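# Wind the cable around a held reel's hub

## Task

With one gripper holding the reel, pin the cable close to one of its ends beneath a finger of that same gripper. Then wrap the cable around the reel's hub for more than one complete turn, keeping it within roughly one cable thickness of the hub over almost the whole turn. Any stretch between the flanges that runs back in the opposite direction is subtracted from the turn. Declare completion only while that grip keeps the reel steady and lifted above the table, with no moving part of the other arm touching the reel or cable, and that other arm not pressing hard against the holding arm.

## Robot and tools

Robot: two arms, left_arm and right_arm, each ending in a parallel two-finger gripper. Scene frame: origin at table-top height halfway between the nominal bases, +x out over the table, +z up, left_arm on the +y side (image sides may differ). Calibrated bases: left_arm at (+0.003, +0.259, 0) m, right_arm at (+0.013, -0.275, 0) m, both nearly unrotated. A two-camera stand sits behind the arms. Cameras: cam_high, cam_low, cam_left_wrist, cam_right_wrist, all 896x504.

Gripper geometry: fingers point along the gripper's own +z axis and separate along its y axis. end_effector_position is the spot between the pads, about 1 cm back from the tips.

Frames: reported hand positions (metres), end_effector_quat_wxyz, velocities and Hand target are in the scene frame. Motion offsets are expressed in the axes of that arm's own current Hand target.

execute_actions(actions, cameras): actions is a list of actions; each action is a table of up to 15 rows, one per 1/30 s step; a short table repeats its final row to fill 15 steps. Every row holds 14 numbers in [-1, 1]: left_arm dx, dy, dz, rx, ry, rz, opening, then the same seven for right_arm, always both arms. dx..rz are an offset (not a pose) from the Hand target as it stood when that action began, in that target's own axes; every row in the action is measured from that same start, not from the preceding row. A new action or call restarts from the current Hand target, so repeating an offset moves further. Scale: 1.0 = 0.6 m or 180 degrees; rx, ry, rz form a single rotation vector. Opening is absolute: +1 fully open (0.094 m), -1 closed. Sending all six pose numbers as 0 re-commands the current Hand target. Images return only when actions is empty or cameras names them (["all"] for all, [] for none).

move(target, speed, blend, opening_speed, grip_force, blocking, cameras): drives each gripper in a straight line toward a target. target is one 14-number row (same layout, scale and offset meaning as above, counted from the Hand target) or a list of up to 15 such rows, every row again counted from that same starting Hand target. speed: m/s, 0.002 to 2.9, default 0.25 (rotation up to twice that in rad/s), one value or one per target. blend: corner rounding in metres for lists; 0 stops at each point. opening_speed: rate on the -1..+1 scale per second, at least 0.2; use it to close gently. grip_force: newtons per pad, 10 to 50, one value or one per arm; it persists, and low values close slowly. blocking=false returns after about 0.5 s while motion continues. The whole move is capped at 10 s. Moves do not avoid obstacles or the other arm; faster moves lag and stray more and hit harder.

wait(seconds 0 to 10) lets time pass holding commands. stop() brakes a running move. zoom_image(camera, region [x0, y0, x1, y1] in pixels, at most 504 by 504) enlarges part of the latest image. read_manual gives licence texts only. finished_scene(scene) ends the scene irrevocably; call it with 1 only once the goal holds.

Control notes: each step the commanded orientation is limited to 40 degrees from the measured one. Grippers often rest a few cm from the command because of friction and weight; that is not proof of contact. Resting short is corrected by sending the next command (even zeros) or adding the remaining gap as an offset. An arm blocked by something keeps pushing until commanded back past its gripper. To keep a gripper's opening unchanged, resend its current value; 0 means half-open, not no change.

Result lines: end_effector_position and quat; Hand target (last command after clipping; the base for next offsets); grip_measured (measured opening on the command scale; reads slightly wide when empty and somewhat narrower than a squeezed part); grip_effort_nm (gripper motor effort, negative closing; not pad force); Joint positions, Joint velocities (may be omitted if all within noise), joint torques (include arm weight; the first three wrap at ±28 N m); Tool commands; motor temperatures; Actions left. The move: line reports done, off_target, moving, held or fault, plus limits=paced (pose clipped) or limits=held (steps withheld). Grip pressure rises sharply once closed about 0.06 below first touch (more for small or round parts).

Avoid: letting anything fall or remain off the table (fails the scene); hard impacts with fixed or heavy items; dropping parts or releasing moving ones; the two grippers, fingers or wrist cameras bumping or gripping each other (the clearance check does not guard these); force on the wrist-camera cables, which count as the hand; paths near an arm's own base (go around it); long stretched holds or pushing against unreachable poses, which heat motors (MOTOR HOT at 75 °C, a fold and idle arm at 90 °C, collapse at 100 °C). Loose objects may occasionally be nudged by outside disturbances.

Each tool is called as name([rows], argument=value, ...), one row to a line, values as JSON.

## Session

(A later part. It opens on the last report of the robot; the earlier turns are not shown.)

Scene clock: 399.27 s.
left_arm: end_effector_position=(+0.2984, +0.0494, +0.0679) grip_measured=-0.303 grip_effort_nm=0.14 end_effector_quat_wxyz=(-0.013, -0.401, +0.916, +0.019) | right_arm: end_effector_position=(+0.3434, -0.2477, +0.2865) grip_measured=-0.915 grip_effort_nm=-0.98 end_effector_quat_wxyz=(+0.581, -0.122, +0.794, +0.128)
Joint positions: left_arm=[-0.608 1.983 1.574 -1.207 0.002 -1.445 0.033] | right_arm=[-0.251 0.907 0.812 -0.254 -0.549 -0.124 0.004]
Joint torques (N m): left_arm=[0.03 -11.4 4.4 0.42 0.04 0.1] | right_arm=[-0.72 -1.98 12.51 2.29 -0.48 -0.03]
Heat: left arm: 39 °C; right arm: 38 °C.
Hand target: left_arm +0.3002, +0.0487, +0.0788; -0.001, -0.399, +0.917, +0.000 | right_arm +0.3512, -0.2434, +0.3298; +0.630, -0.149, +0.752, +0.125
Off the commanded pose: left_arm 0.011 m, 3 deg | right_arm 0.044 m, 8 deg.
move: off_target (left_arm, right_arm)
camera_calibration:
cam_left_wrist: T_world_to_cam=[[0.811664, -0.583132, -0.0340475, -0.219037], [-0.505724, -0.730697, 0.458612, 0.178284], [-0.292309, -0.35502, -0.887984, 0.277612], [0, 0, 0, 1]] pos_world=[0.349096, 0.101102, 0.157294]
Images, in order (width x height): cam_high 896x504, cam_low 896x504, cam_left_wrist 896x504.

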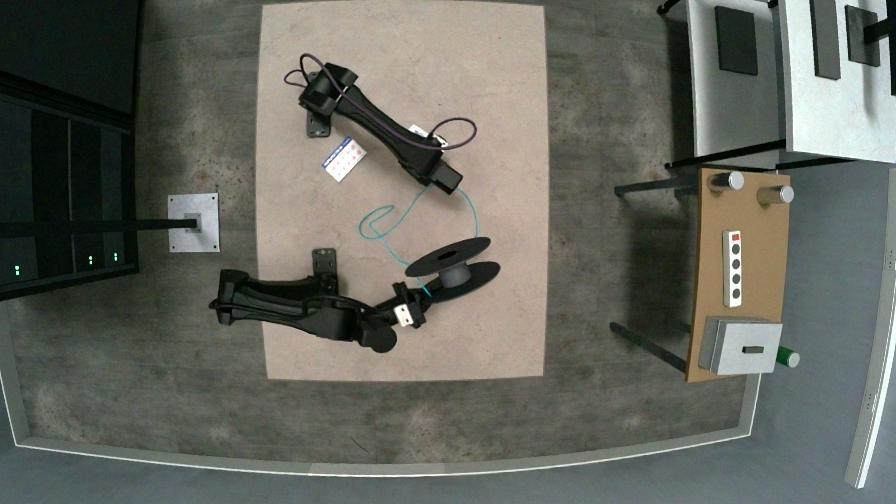

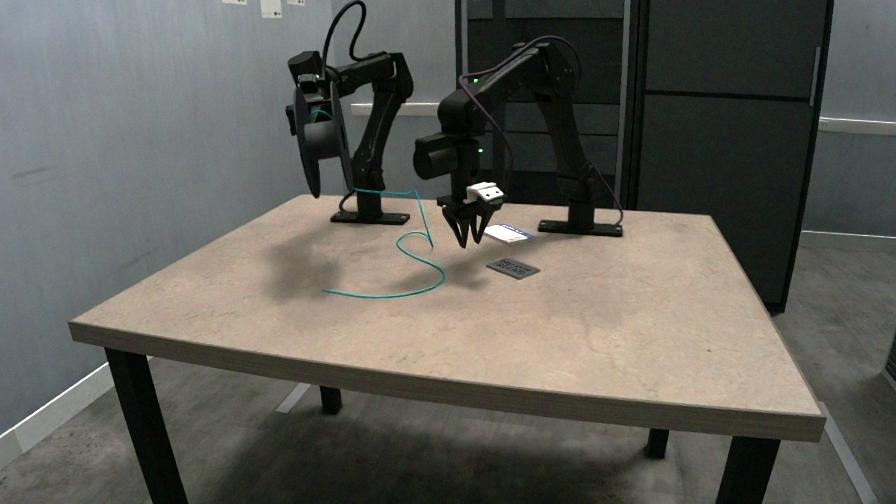

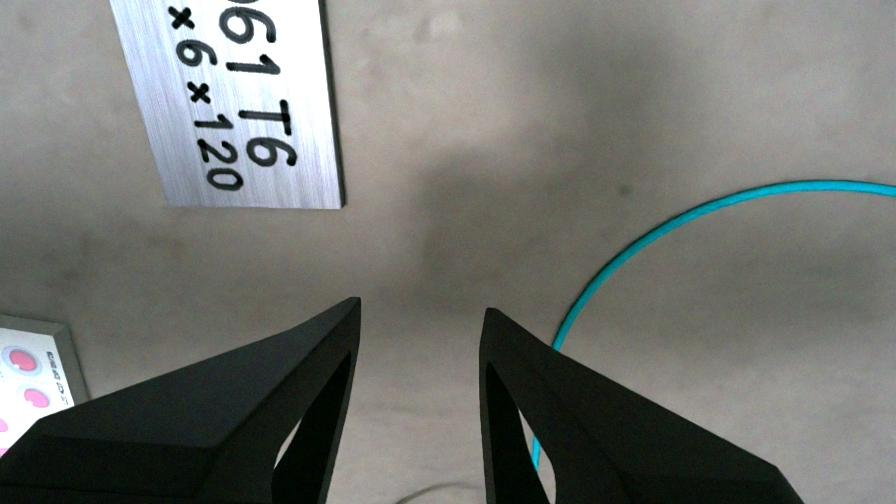

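execute_actions(actions=[])

Scene clock: 413.93 s.
left_arm: end_effector_position=(+0.2984, +0.0494, +0.0679) grip_measured=-0.303 grip_effort_nm=0.14 end_effector_quat_wxyz=(-0.013, -0.401, +0.916, +0.019) | right_arm: end_effector_position=(+0.3434, -0.2477, +0.2865) grip_measured=-0.915 grip_effort_nm=-0.98 end_effector_quat_wxyz=(+0.581, -0.122, +0.794, +0.128)
Joint positions: left_arm=[-0.608 1.983 1.574 -1.207 0.002 -1.445 0.033] | right_arm=[-0.251 0.907 0.812 -0.254 -0.549 -0.124 0.004]
Joint velocities: within noise
Joint torques (N m): left_arm=[0.09 -11.4 4.38 0.44 0.03 0.1] | right_arm=[-0.58 -1.74 12.52 2.3 -0.48 -0.03]
Motor temperatures (°C): left_arm=[26 35 35 38 30 30 29] | right_arm=[29 30 38 39 28 26 30]
Heat: left arm: 38 °C; right arm: 39 °C.
Hand target: left_arm +0.3002, +0.0487, +0.0788; -0.001, -0.399, +0.917, +0.000 | right_arm +0.3512, -0.2434, +0.3298; +0.630, -0.149, +0.752, +0.125
Tool commands: left_gripper/opening=-0.3 right_gripper/opening=-1.0
Off the commanded pose: left_arm 0.011 m, 3 deg | right_arm 0.044 m, 8 deg.
camera_calibration:
cam_left_wrist: T_world_to_cam=[[0.811664, -0.583132, -0.0340475, -0.219037], [-0.505724, -0.730697, 0.458612, 0.178284], [-0.292309, -0.35502, -0.887984, 0.277612], [0, 0, 0, 1]] pos_world=[0.349096, 0.101102, 0.157294]
cam_right_wrist: T_world_to_cam=[[0.356226, -0.932558, 0.0586381, -0.377311], [-0.639564, -0.289095, -0.712307, 0.37157], [0.68122, 0.216239, -0.699414, 0.135111], [0, 0, 0, 1]] pos_world=[0.280011, -0.273662, 0.381295]

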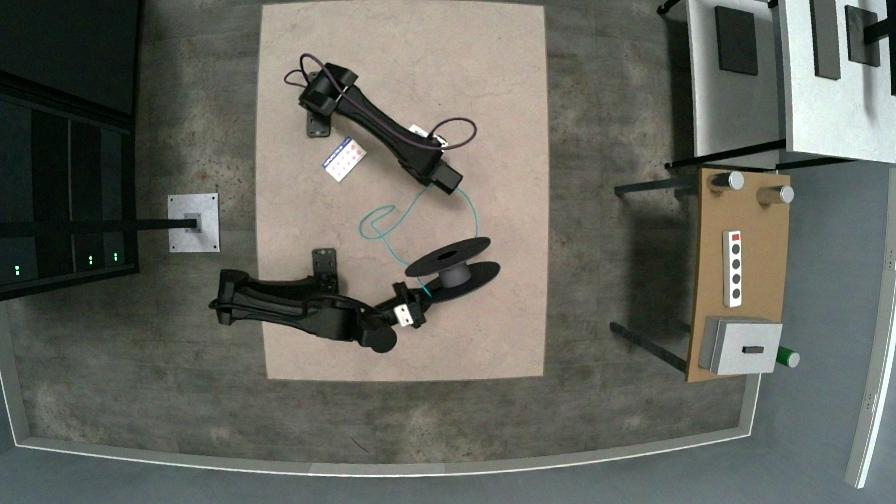

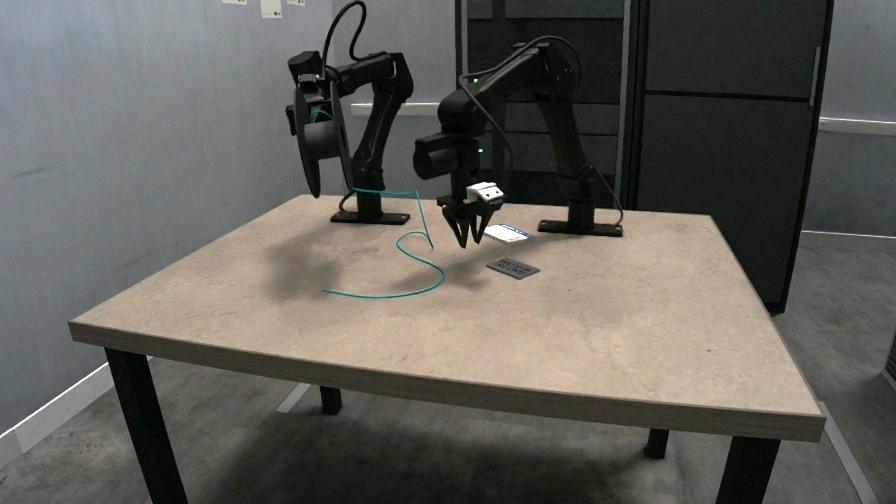

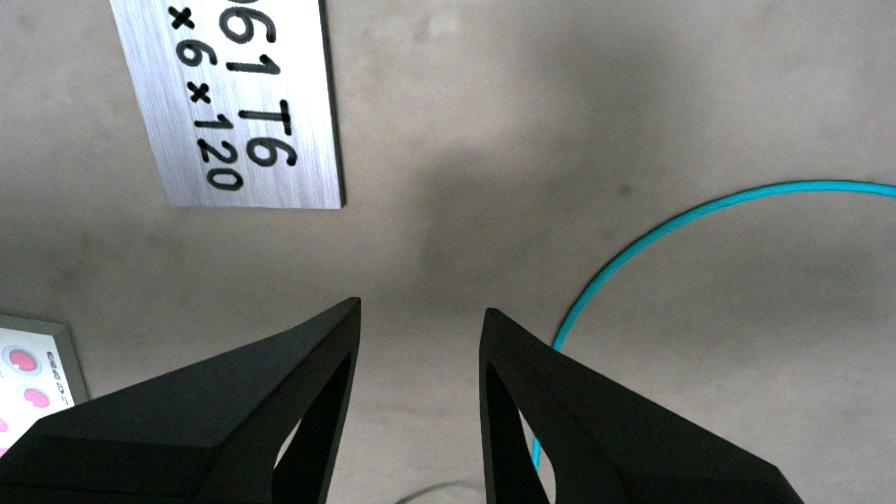

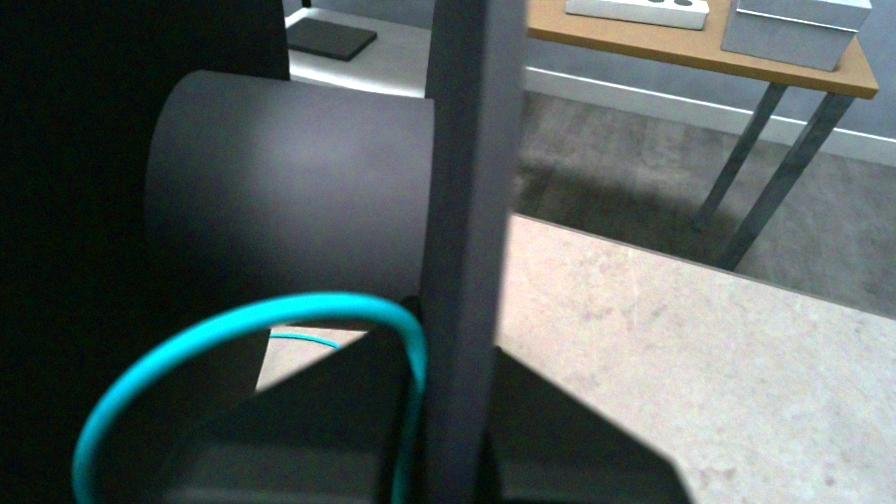

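move(target=[0.076,-0.1,0.01,0,0,0,-0.2,0,0,0,0,0,0,-1], speed=0.15, cameras=["cam_left_wrist","cam_low"])

Scene clock: 420.03 s.
left_arm: end_effector_position=(+0.3084, -0.0231, +0.0686) grip_measured=-0.203 grip_effort_nm=0.14 end_effector_quat_wxyz=(-0.003, -0.390, +0.921, +0.003) | right_arm: end_effector_position=(+0.3434, -0.2477, +0.2865) grip_measured=-0.915 grip_effort_nm=-0.98 end_effector_quat_wxyz=(+0.581, -0.122, +0.794, +0.128)
Joint positions: left_arm=[-0.736 2.161 1.846 -1.264 0.002 -1.548 0.037] | right_arm=[-0.251 0.907 0.812 -0.254 -0.549 -0.124 0.004]
Joint torques (N m): left_arm=[0.2 -8.68 8.95 0.17 0.03 -0.12] | right_arm=[-0.28 -1.77 12.44 2.33 -0.5 -0.04]
Heat: left arm: 37 °C; right arm: 39 °C.
Hand target: left_arm +0.3131, -0.0256, +0.0729; -0.001, -0.399, +0.917, +0.000 | right_arm +0.3512, -0.2434, +0.3298; +0.630, -0.149, +0.752, +0.125
Off the commanded pose: left_arm 0.007 m, 1 deg | right_arm 0.044 m, 8 deg.
move: off_target (right_arm)
camera_calibration:
cam_left_wrist: T_world_to_cam=[[0.79706, -0.603891, 0.00316322, -0.267963], [-0.537999, -0.707692, 0.457962, 0.14061], [-0.274321, -0.366725, -0.888966, 0.249693], [0, 0, 0, 1]] pos_world=[0.357727, 0.0292571, 0.158422]
Images, in order (width x height): cam_low 896x504, cam_left_wrist 896x504.

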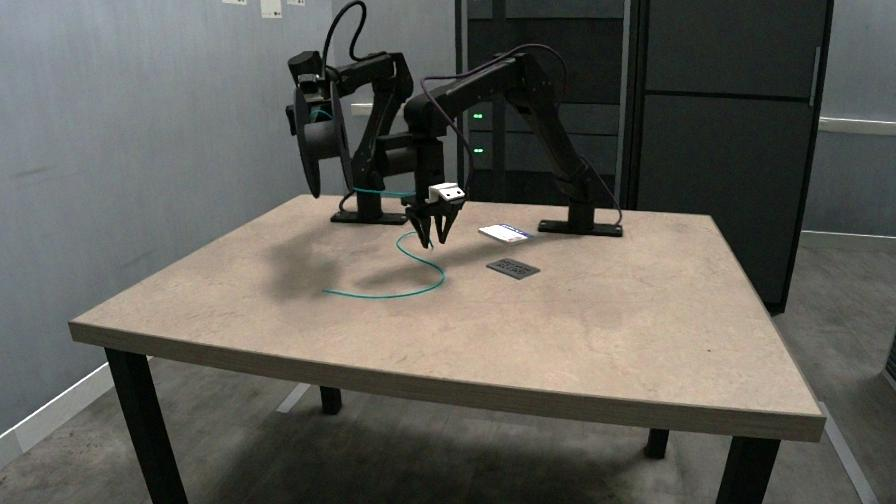

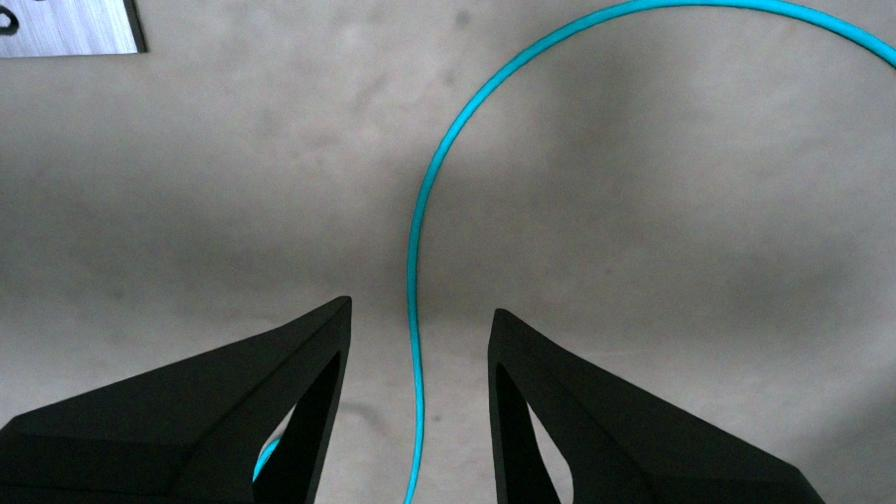

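move([
  [0,0,0.083,0,0,0,-0.2,0,0,0,0,0,0,-1],
  [0,0,0.083,0,0,0,-1,0,0,0,0,0,0,-1],
], speed=0.07, opening_speed=0.6, cameras=["cam_left_wrist"])

move(target=[0,0,-0.15,0,0,0,-1,0,0,0,0,0,0,-1], speed=0.1, cameras=["cam_left_wrist","cam_low","cam_high"])

Scene clock: 426.10 s.
left_arm: end_effector_position=(+0.3118, -0.0263, +0.0300) grip_measured=-0.986 grip_effort_nm=-0.76 end_effector_quat_wxyz=(-0.001, -0.390, +0.921, -0.001) | right_arm: end_effector_position=(+0.3434, -0.2477, +0.2865) grip_measured=-0.915 grip_effort_nm=-0.98 end_effector_quat_wxyz=(+0.581, -0.122, +0.794, +0.128)
Joint positions: left_arm=[-0.736 2.194 1.745 -1.12 0.002 -1.549 0.001] | right_arm=[-0.251 0.907 0.812 -0.254 -0.549 -0.124 0.004]
Joint torques (N m): left_arm=[0.21 -8.94 4.67 0.53 0.03 -0.11] | right_arm=[-0.44 -1.85 12.53 2.28 -0.45 0.02]
Heat: left arm: 37 °C; right arm: 40 °C.
Hand target: left_arm +0.3130, -0.0256, +0.0230; -0.001, -0.399, +0.917, +0.000 | right_arm +0.3512, -0.2434, +0.3298; +0.630, -0.149, +0.752, +0.125
Off the commanded pose: left_arm 0.007 m, 1 deg | right_arm 0.044 m, 8 deg.
move: off_target (right_arm)
camera_calibration:
cam_left_wrist: T_world_to_cam=[[0.797916, -0.602635, 0.0126677, -0.273071], [-0.54015, -0.705541, 0.458748, 0.158601], [-0.26752, -0.372885, -0.888476, 0.212979], [0, 0, 0, 1]] pos_world=[0.360532, 0.0267538, 0.119928]
Images, in order (width x height): cam_left_wrist 896x504.

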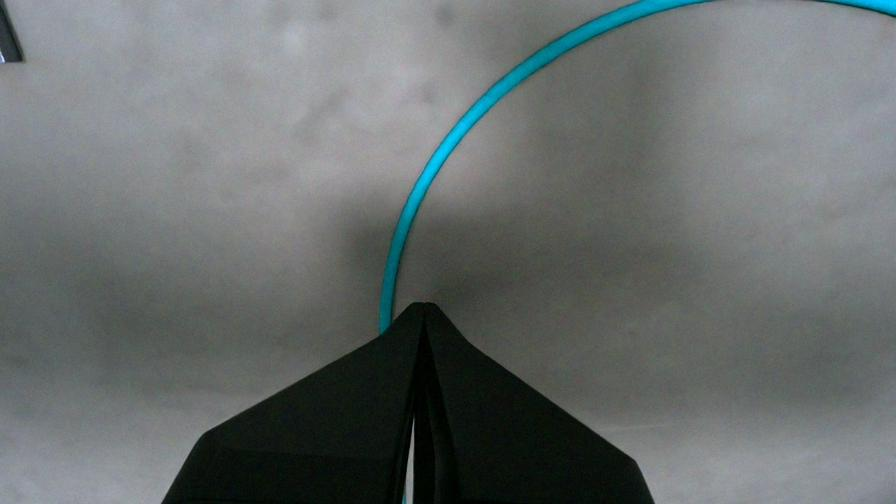

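Scene clock: 428.07 s.
left_arm: end_effector_position=(+0.3086, -0.0233, +0.0981) grip_measured=-0.986 grip_effort_nm=-0.76 end_effector_quat_wxyz=(-0.009, -0.390, +0.920, +0.016) | right_arm: end_effector_position=(+0.3434, -0.2477, +0.2865) grip_measured=-0.915 grip_effort_nm=-0.98 end_effector_quat_wxyz=(+0.581, -0.122, +0.794, +0.128)
Joint positions: left_arm=[-0.736 2.194 2.015 -1.428 0.002 -1.549 0.001] | right_arm=[-0.251 0.907 0.812 -0.254 -0.549 -0.124 0.004]
Joint torques (N m): left_arm=[0.25 -10.84 8.75 0.15 0.03 -0.11] | right_arm=[-0.28 -1.52 12.55 2.26 -0.48 -0.04]
Heat: left arm: 37 °C; right arm: 40 °C.
Hand target: left_arm +0.3132, -0.0255, +0.1130; -0.001, -0.399, +0.917, +0.000 | right_arm +0.3512, -0.2434, +0.3298; +0.630, -0.149, +0.752, +0.125
Off the commanded pose: left_arm 0.016 m, 2 deg | right_arm 0.044 m, 8 deg.
move: off_target (left_arm, right_arm)
camera_calibration:
cam_left_wrist: T_world_to_cam=[[0.797789, -0.602435, -0.0245797, -0.265803], [-0.527547, -0.717195, 0.45533, 0.12391], [-0.291935, -0.35029, -0.889984, 0.281867], [0, 0, 0, 1]] pos_world=[0.35971, 0.0274738, 0.187904]
Images, in order (width x height): cam_high 896x504, cam_low 896x504, cam_left_wrist 896x504.

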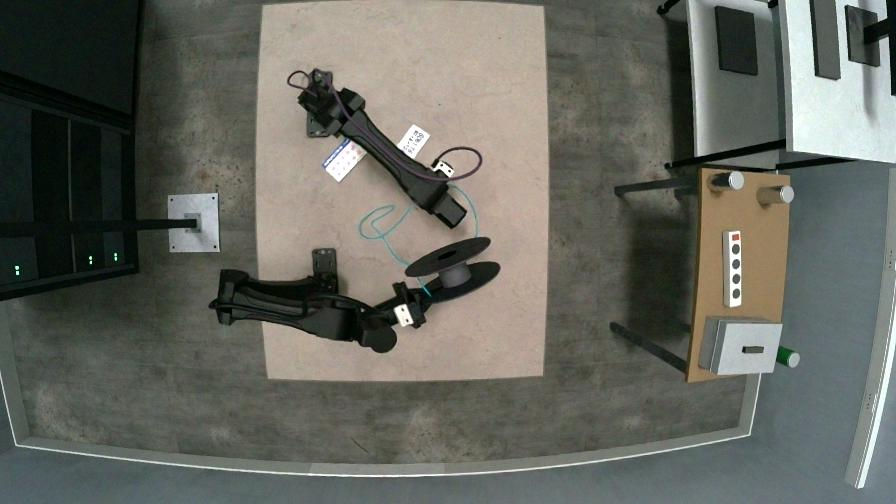

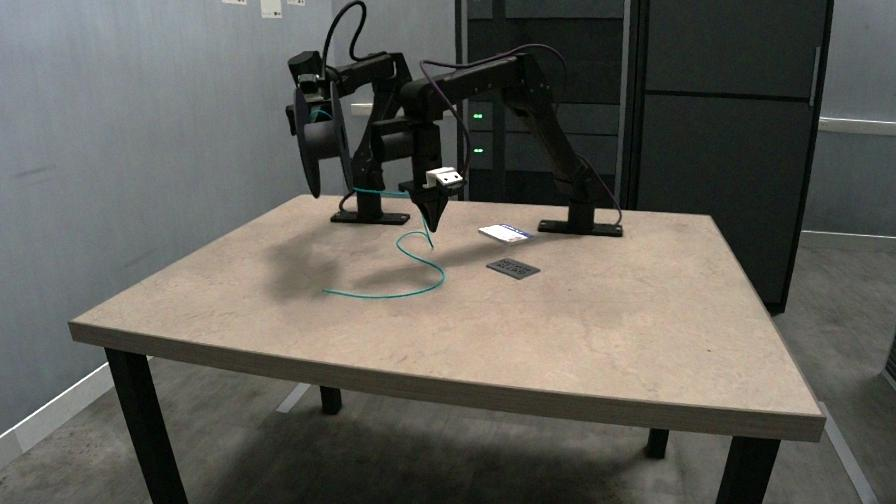

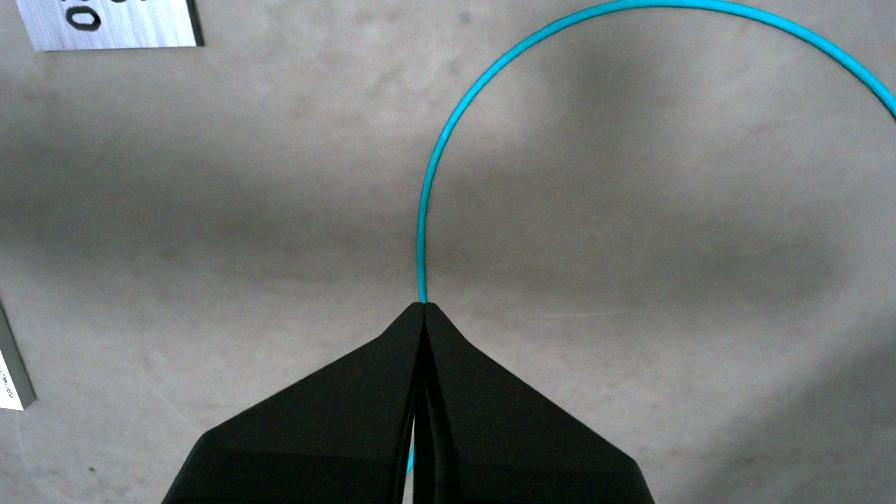

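move([
  [0,0,0.06,0,0,0,-0.2,0,0,0,0,0,0,-1],
  [0,0,0.168,0,0,0,-0.2,0,0,0,0,0,0,-1],
  [0,0,0.172,0,0,0,-1,0,0,0,0,0,0,-1],
], speed=0.09, opening_speed=0.6, cameras=["cam_left_wrist"])

move(target=[0,0,-0.2,0,0,0,-1,0,0,0,0,0,0,-1], speed=0.1, cameras=["cam_left_wrist","cam_low"])

Scene clock: 435.87 s.
left_arm: end_effector_position=(+0.3138, -0.0281, +0.0205) grip_measured=-0.956 grip_effort_nm=-1.03 end_effector_quat_wxyz=(+0.001, -0.390, +0.921, -0.006) | right_arm: end_effector_position=(+0.3434, -0.2477, +0.2865) grip_measured=-0.915 grip_effort_nm=-0.98 end_effector_quat_wxyz=(+0.581, -0.122, +0.794, +0.128)
Joint positions: left_arm=[-0.736 2.202 1.719 -1.075 0.002 -1.549 0.002] | right_arm=[-0.251 0.907 0.812 -0.254 -0.549 -0.124 0.004]
Joint torques (N m): left_arm=[0.23 -8.62 4.03 0.55 0.03 -0.12] | right_arm=[-0.42 -1.8 12.46 2.28 -0.47 -0.05]
Heat: left arm: 36 °C; right arm: 40 °C.
Hand target: left_arm +0.3130, -0.0256, +0.0098; -0.001, -0.399, +0.917, +0.000 | right_arm +0.3512, -0.2434, +0.3298; +0.630, -0.149, +0.752, +0.125
Off the commanded pose: left_arm 0.011 m, 1 deg | right_arm 0.044 m, 8 deg.
move: off_target (left_arm, right_arm); target 3's new opening was sent with left_arm's hand 0.011 m and 1 deg from that target
camera_calibration:
cam_left_wrist: T_world_to_cam=[[0.797774, -0.602496, 0.0235677, -0.275733], [-0.543842, -0.70213, 0.459619, 0.164024], [-0.260371, -0.379489, -0.887804, 0.201875], [0, 0, 0, 1]] pos_world=[0.361738, 0.0256481, 0.110335]
Images, in order (width x height): cam_left_wrist 896x504.

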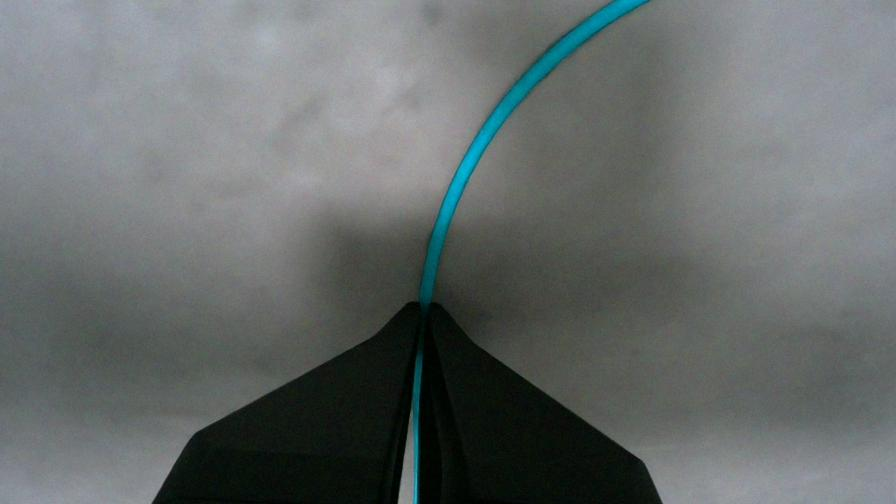

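Scene clock: 438.23 s.
left_arm: end_effector_position=(+0.3094, -0.0240, +0.1169) grip_measured=-0.956 grip_effort_nm=-1.03 end_effector_quat_wxyz=(-0.007, -0.390, +0.921, +0.014) | right_arm: end_effector_position=(+0.3434, -0.2477, +0.2865) grip_measured=-0.915 grip_effort_nm=-0.98 end_effector_quat_wxyz=(+0.581, -0.122, +0.794, +0.128)
Joint positions: left_arm=[-0.736 2.202 2.104 -1.503 0.002 -1.549 0.002] | right_arm=[-0.251 0.907 0.812 -0.254 -0.549 -0.124 0.004]
Joint torques (N m): left_arm=[0.28 -10.45 8.79 0.16 0.04 -0.11] | right_arm=[-0.4 -1.65 12.48 2.26 -0.5 -0.09]
Heat: left arm: 36 °C; right arm: 40 °C.
Hand target: left_arm +0.3132, -0.0255, +0.1298; -0.001, -0.399, +0.917, +0.000 | right_arm +0.3512, -0.2434, +0.3298; +0.630, -0.149, +0.752, +0.125
Off the commanded pose: left_arm 0.014 m, 2 deg | right_arm 0.044 m, 8 deg.
move: off_target (left_arm, right_arm)
camera_calibration:
cam_left_wrist: T_world_to_cam=[[0.797843, -0.602545, -0.0196761, -0.266935], [-0.529221, -0.715638, 0.455837, 0.115728], [-0.288743, -0.353273, -0.889846, 0.297481], [0, 0, 0, 1]] pos_world=[0.360113, 0.027071, 0.206707]
Images, in order (width x height): cam_low 896x504, cam_left_wrist 896x504.

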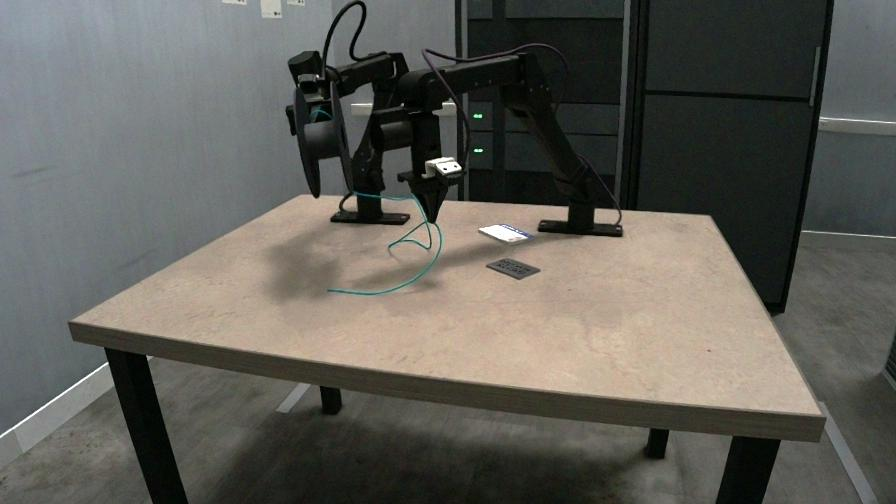

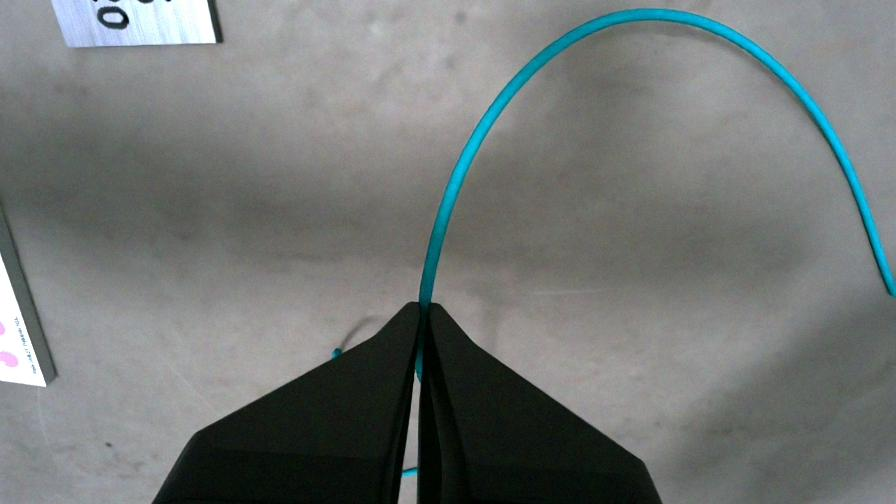

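move([
  [-0.04,0.05,-0.2,0,0,0,-1,-0.083,0.011,0.039,-0.155,-0.054,-0.0134,-1],
  [-0.041,0.068,-0.483,0.295,-0.371,0.352,-1,-0.083,0.011,0.039,-0.155,-0.054,-0.0134,-1],
], speed=[0.12,0.25], blend=[0.02,0], cameras=["all"])

Scene clock: 469.70 s.
left_arm: end_effector_position=(+0.2989, +0.0198, +0.4007) grip_measured=-0.956 grip_effort_nm=-1.03 end_effector_quat_wxyz=(+0.591, +0.210, +0.764, -0.149) | right_arm: end_effector_position=(+0.3777, -0.2264, +0.3515) grip_measured=-0.915 grip_effort_nm=-0.98 end_effector_quat_wxyz=(+0.616, -0.272, +0.671, +0.310)
Joint positions: left_arm=[-0.81 1.158 1.349 -0.462 -0.295 -0.06 0.002] | right_arm=[-0.385 1.258 1.015 0.113 -1.191 -0.04 0.004]
Joint torques (N m): left_arm=[0.66 -3.99 5.42 2.6 0.06 0.11] | right_arm=[-0.42 -3.73 11.26 1.97 -0.31 0.07]
Heat: left arm: 37 °C; right arm: 41 °C.
Hand target: left_arm +0.3005, +0.0205, +0.4196; +0.620, +0.197, +0.741, -0.166 | right_arm +0.3780, -0.2252, +0.3749; +0.639, -0.301, +0.641, +0.301
Off the commanded pose: left_arm 0.019 m, 5 deg | right_arm 0.023 m, 5 deg.
move: off_target (left_arm, right_arm)
camera_calibration:
cam_left_wrist: T_world_to_cam=[[-0.477064, -0.873153, 0.100071, 0.111796], [-0.623058, 0.255701, -0.7392, 0.499812], [0.619846, -0.414995, -0.66601, 0.202481], [0, 0, 0, 1]] pos_world=[0.239239, 0.0538411, 0.493128]
cam_right_wrist: T_world_to_cam=[[0.738453, -0.673199, 0.0385932, -0.452056], [-0.315159, -0.395173, -0.862852, 0.352415], [0.596122, 0.625012, -0.503982, 0.20853], [0, 0, 0, 1]] pos_world=[0.32058, -0.295393, 0.426623]

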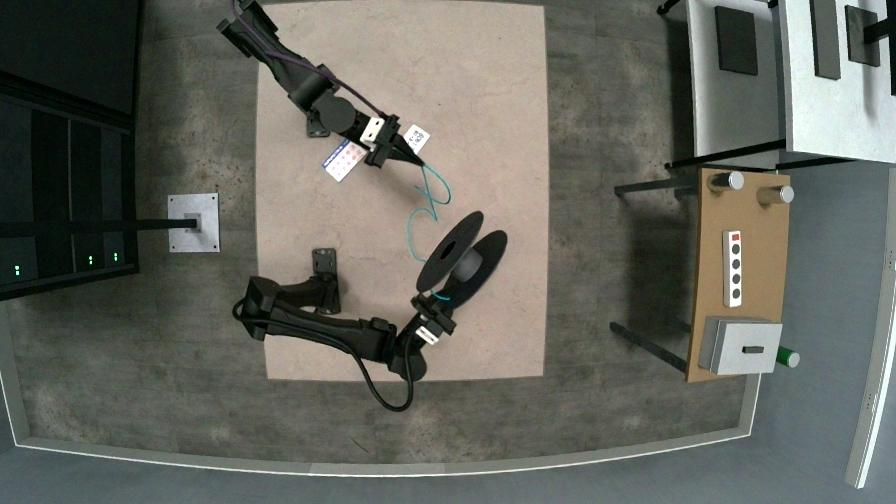

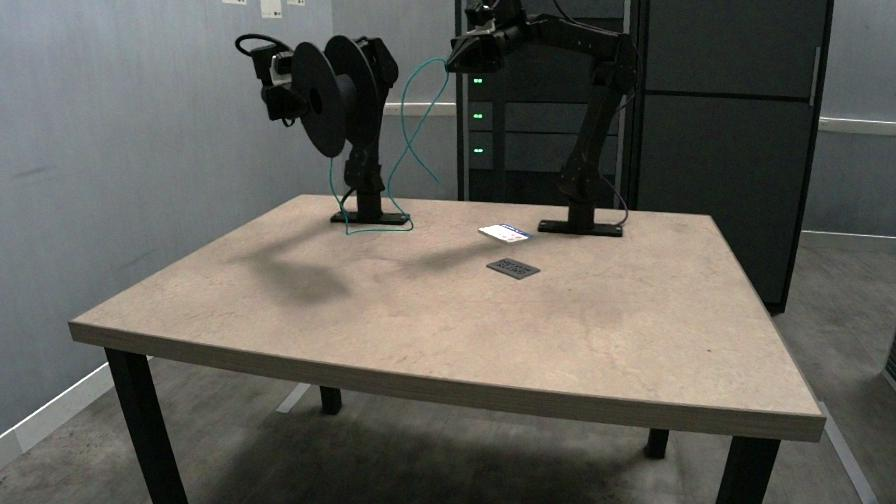

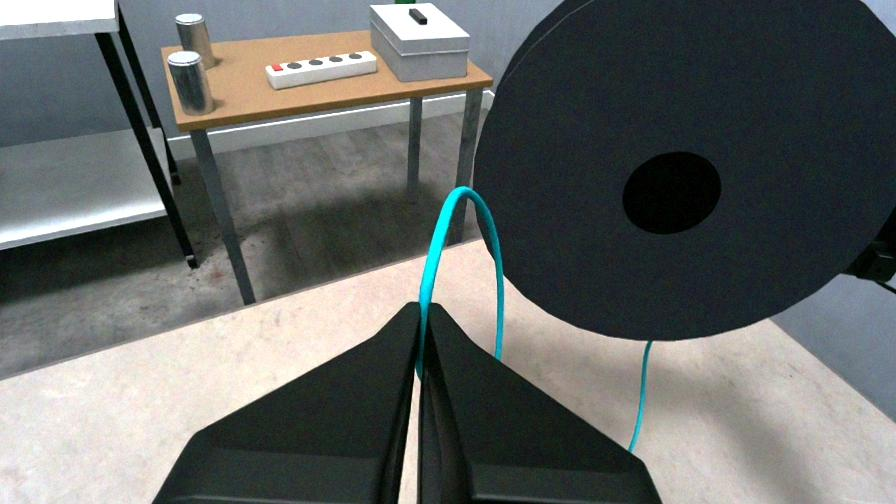

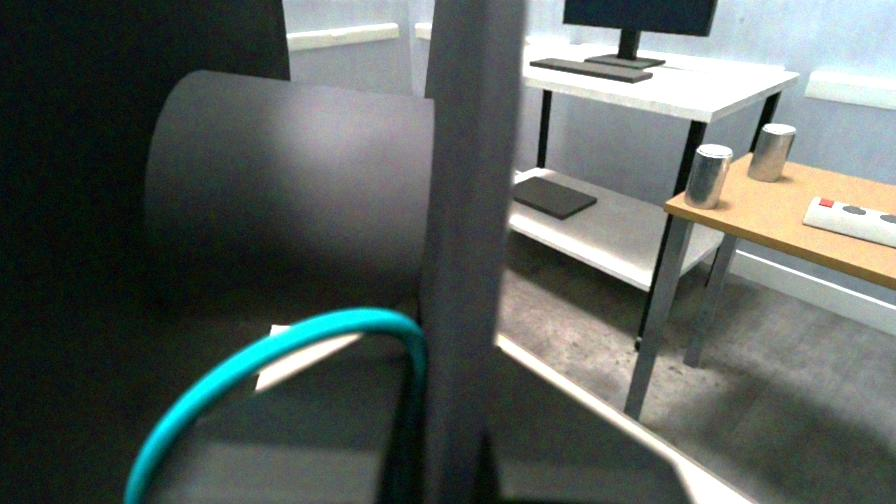

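move(target=[0.354,0.061,0.104,0,0,0,-1,-0.033,-0.074,-0.143,0.189,0,0,-1], speed=0.2, cameras=["all"])

Scene clock: 514.93 s.
left_arm: end_effector_position=(+0.3363, +0.0412, +0.1875) grip_measured=-0.956 grip_effort_nm=-1.03 end_effector_quat_wxyz=(+0.595, +0.198, +0.762, -0.159) | right_arm: end_effector_position=(+0.3635, -0.3199, +0.3937) grip_measured=-0.915 grip_effort_nm=-0.98 end_effector_quat_wxyz=(+0.699, -0.111, +0.699, +0.099)
Joint positions: left_arm=[-0.622 1.241 0.503 0.494 -0.114 -0.037 0.002] | right_arm=[-0.548 1.034 0.99 0.041 -0.803 -0.02 0.004]
Joint torques (N m): left_arm=[0.61 -2.73 5.6 2.64 0.13 0.13] | right_arm=[-0.59 -5 7.41 1.14 0.09 0.14]
Motor temperatures (°C): left_arm=[26 31 35 45 30 30 31] | right_arm=[29 30 40 40 28 26 31]
Heat: left arm: 45 °C; right arm: 40 °C.
Hand target: left_arm +0.3394, +0.0399, +0.1995; +0.620, +0.197, +0.741, -0.166 | right_arm +0.3577, -0.3196, +0.3946; +0.699, -0.101, +0.701, +0.100
Off the commanded pose: left_arm 0.012 m, 4 deg | right_arm 0.006 m, 1 deg.
move: off_target (left_arm)
camera_calibration:
cam_left_wrist: T_world_to_cam=[[-0.471141, -0.872649, 0.128493, 0.162378], [-0.62443, 0.227086, -0.747342, 0.363269], [0.622988, -0.432338, -0.651897, 0.0431683], [0, 0, 0, 1]] pos_world=[0.276445, 0.0778692, 0.278763]
cam_right_wrist: T_world_to_cam=[[0.269755, -0.953449, 0.13479, -0.463327], [-0.412961, -0.241001, -0.878283, 0.438373], [0.869882, 0.181258, -0.458749, 0.0374404], [0, 0, 0, 1]] pos_world=[0.273447, -0.342896, 0.464643]

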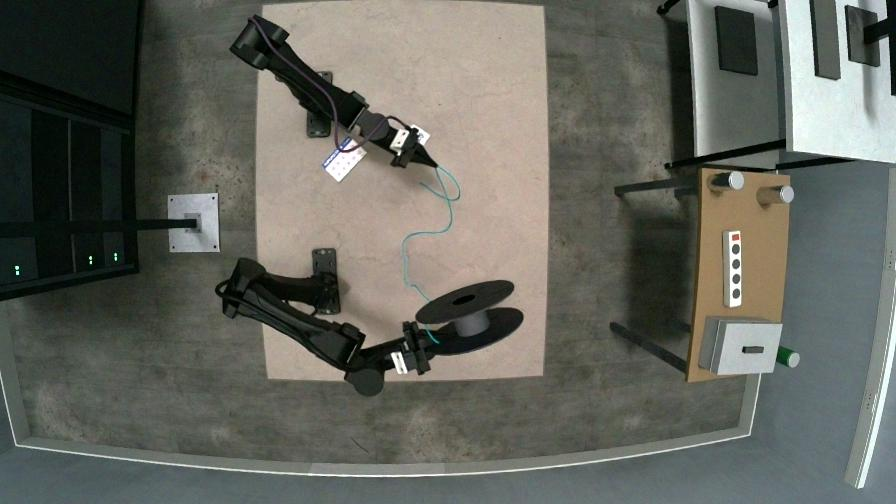

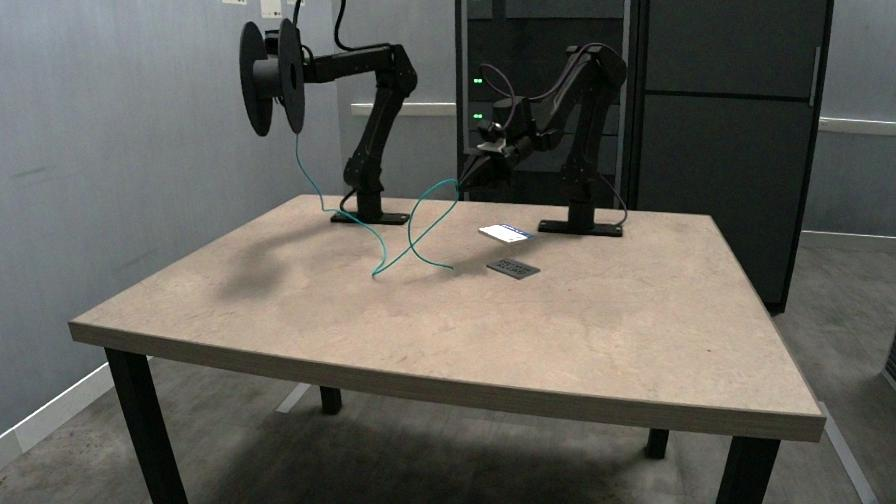

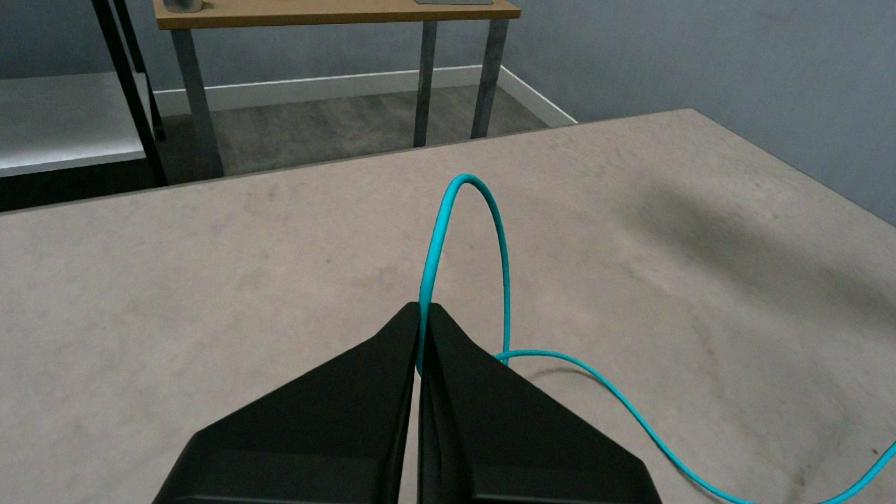

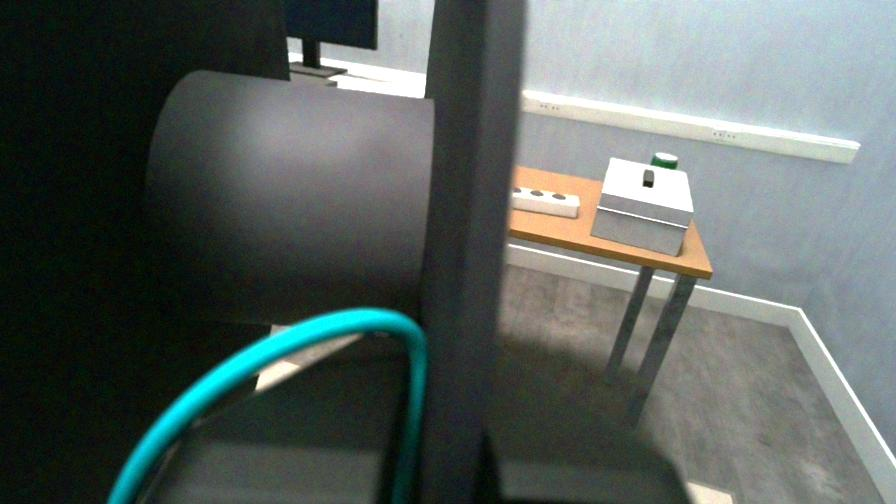

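move([
  [-0.289,-0.142,-0.183,0,0,0,-1,0,0,0,0,0,0,-1],
  [-0.626,0.07,-0.192,0,0,0,-1,0,0,0,0,0,0,-1],
], speed=0.2, blend=[0.05,0], cameras=["all"])

Scene clock: 528.10 s.
left_arm: end_effector_position=(+0.3217, +0.0999, +0.5950) grip_measured=-0.956 grip_effort_nm=-1.03 end_effector_quat_wxyz=(+0.638, +0.185, +0.727, -0.171) | right_arm: end_effector_position=(+0.3635, -0.3199, +0.3937) grip_measured=-0.915 grip_effort_nm=-0.98 end_effector_quat_wxyz=(+0.699, -0.111, +0.699, +0.099)
Joint positions: left_arm=[-0.41 1.708 2.829 -1.249 0.09 -0.001 0.002] | right_arm=[-0.548 1.034 0.99 0.041 -0.803 -0.02 0.004]
Joint torques (N m): left_arm=[0.61 -2.81 4.68 1.52 0.13 0.12] | right_arm=[-0.58 -5.22 7.66 1.2 0.12 0.1]
Heat: left arm: 45 °C; right arm: 39 °C.
Hand target: left_arm +0.3195, +0.1003, +0.5895; +0.620, +0.197, +0.741, -0.166 | right_arm +0.3577, -0.3196, +0.3946; +0.699, -0.101, +0.701, +0.100
Off the commanded pose: left_arm 0.006 m, 3 deg | right_arm 0.006 m, 1 deg.
move: off_target (left_arm)
camera_calibration:
cam_left_wrist: T_world_to_cam=[[-0.479998, -0.866896, 0.134511, 0.152929], [-0.548256, 0.176733, -0.817424, 0.667618], [0.684848, -0.466108, -0.560112, 0.272121], [0, 0, 0, 1]] pos_world=[0.253069, 0.141421, 0.677574]
cam_right_wrist: T_world_to_cam=[[0.269755, -0.953449, 0.13479, -0.463327], [-0.412961, -0.241001, -0.878283, 0.438373], [0.869882, 0.181258, -0.458749, 0.0374404], [0, 0, 0, 1]] pos_world=[0.273447, -0.342896, 0.464643]

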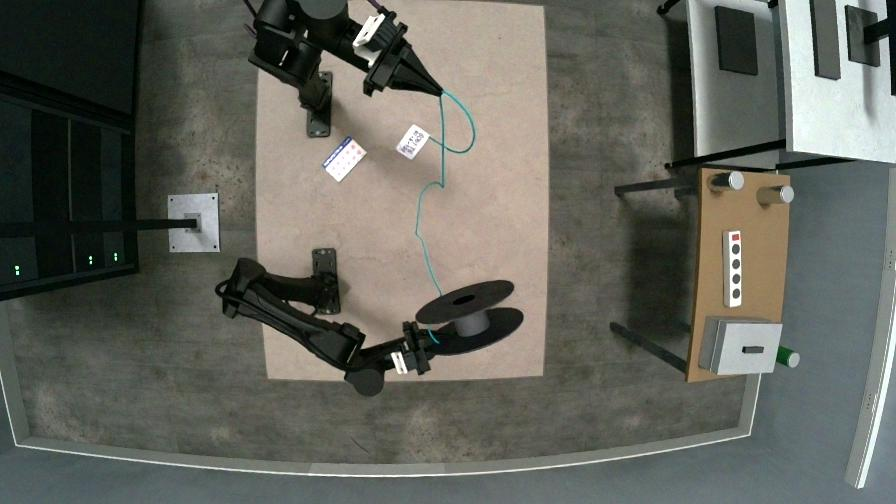

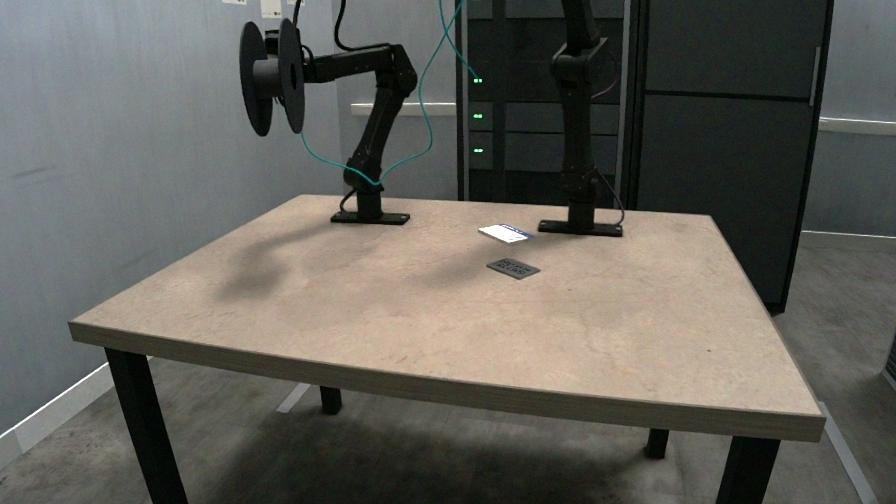

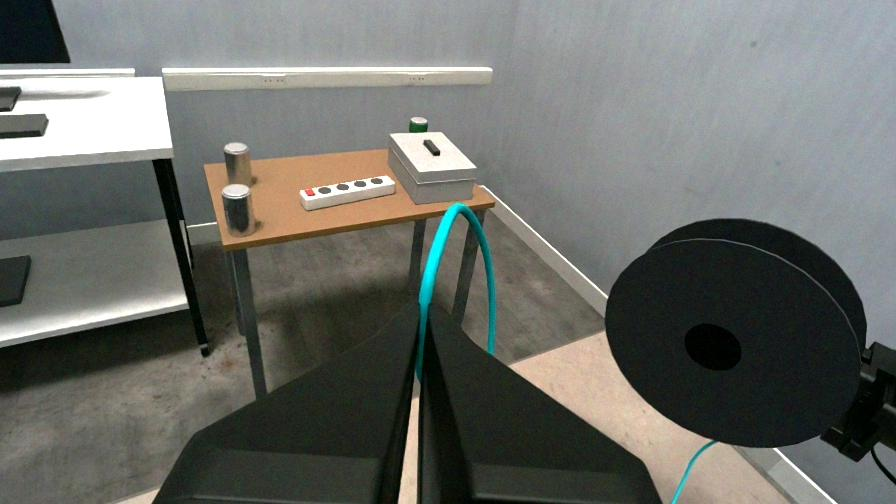

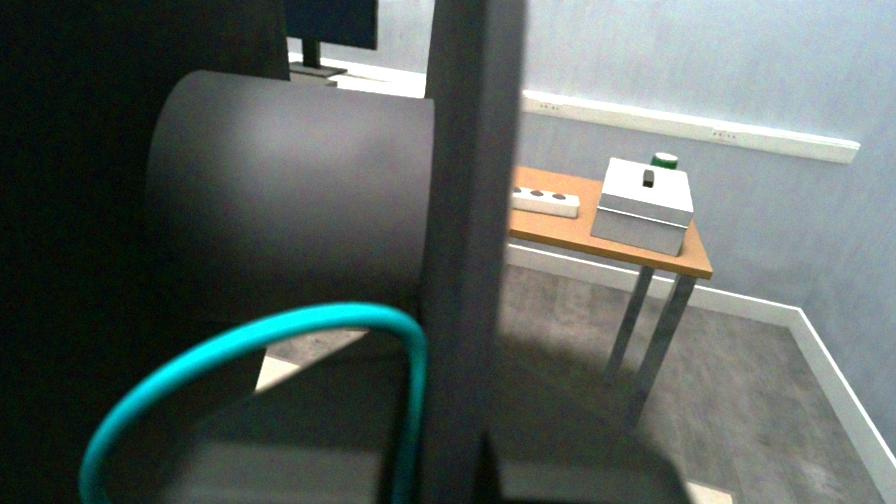

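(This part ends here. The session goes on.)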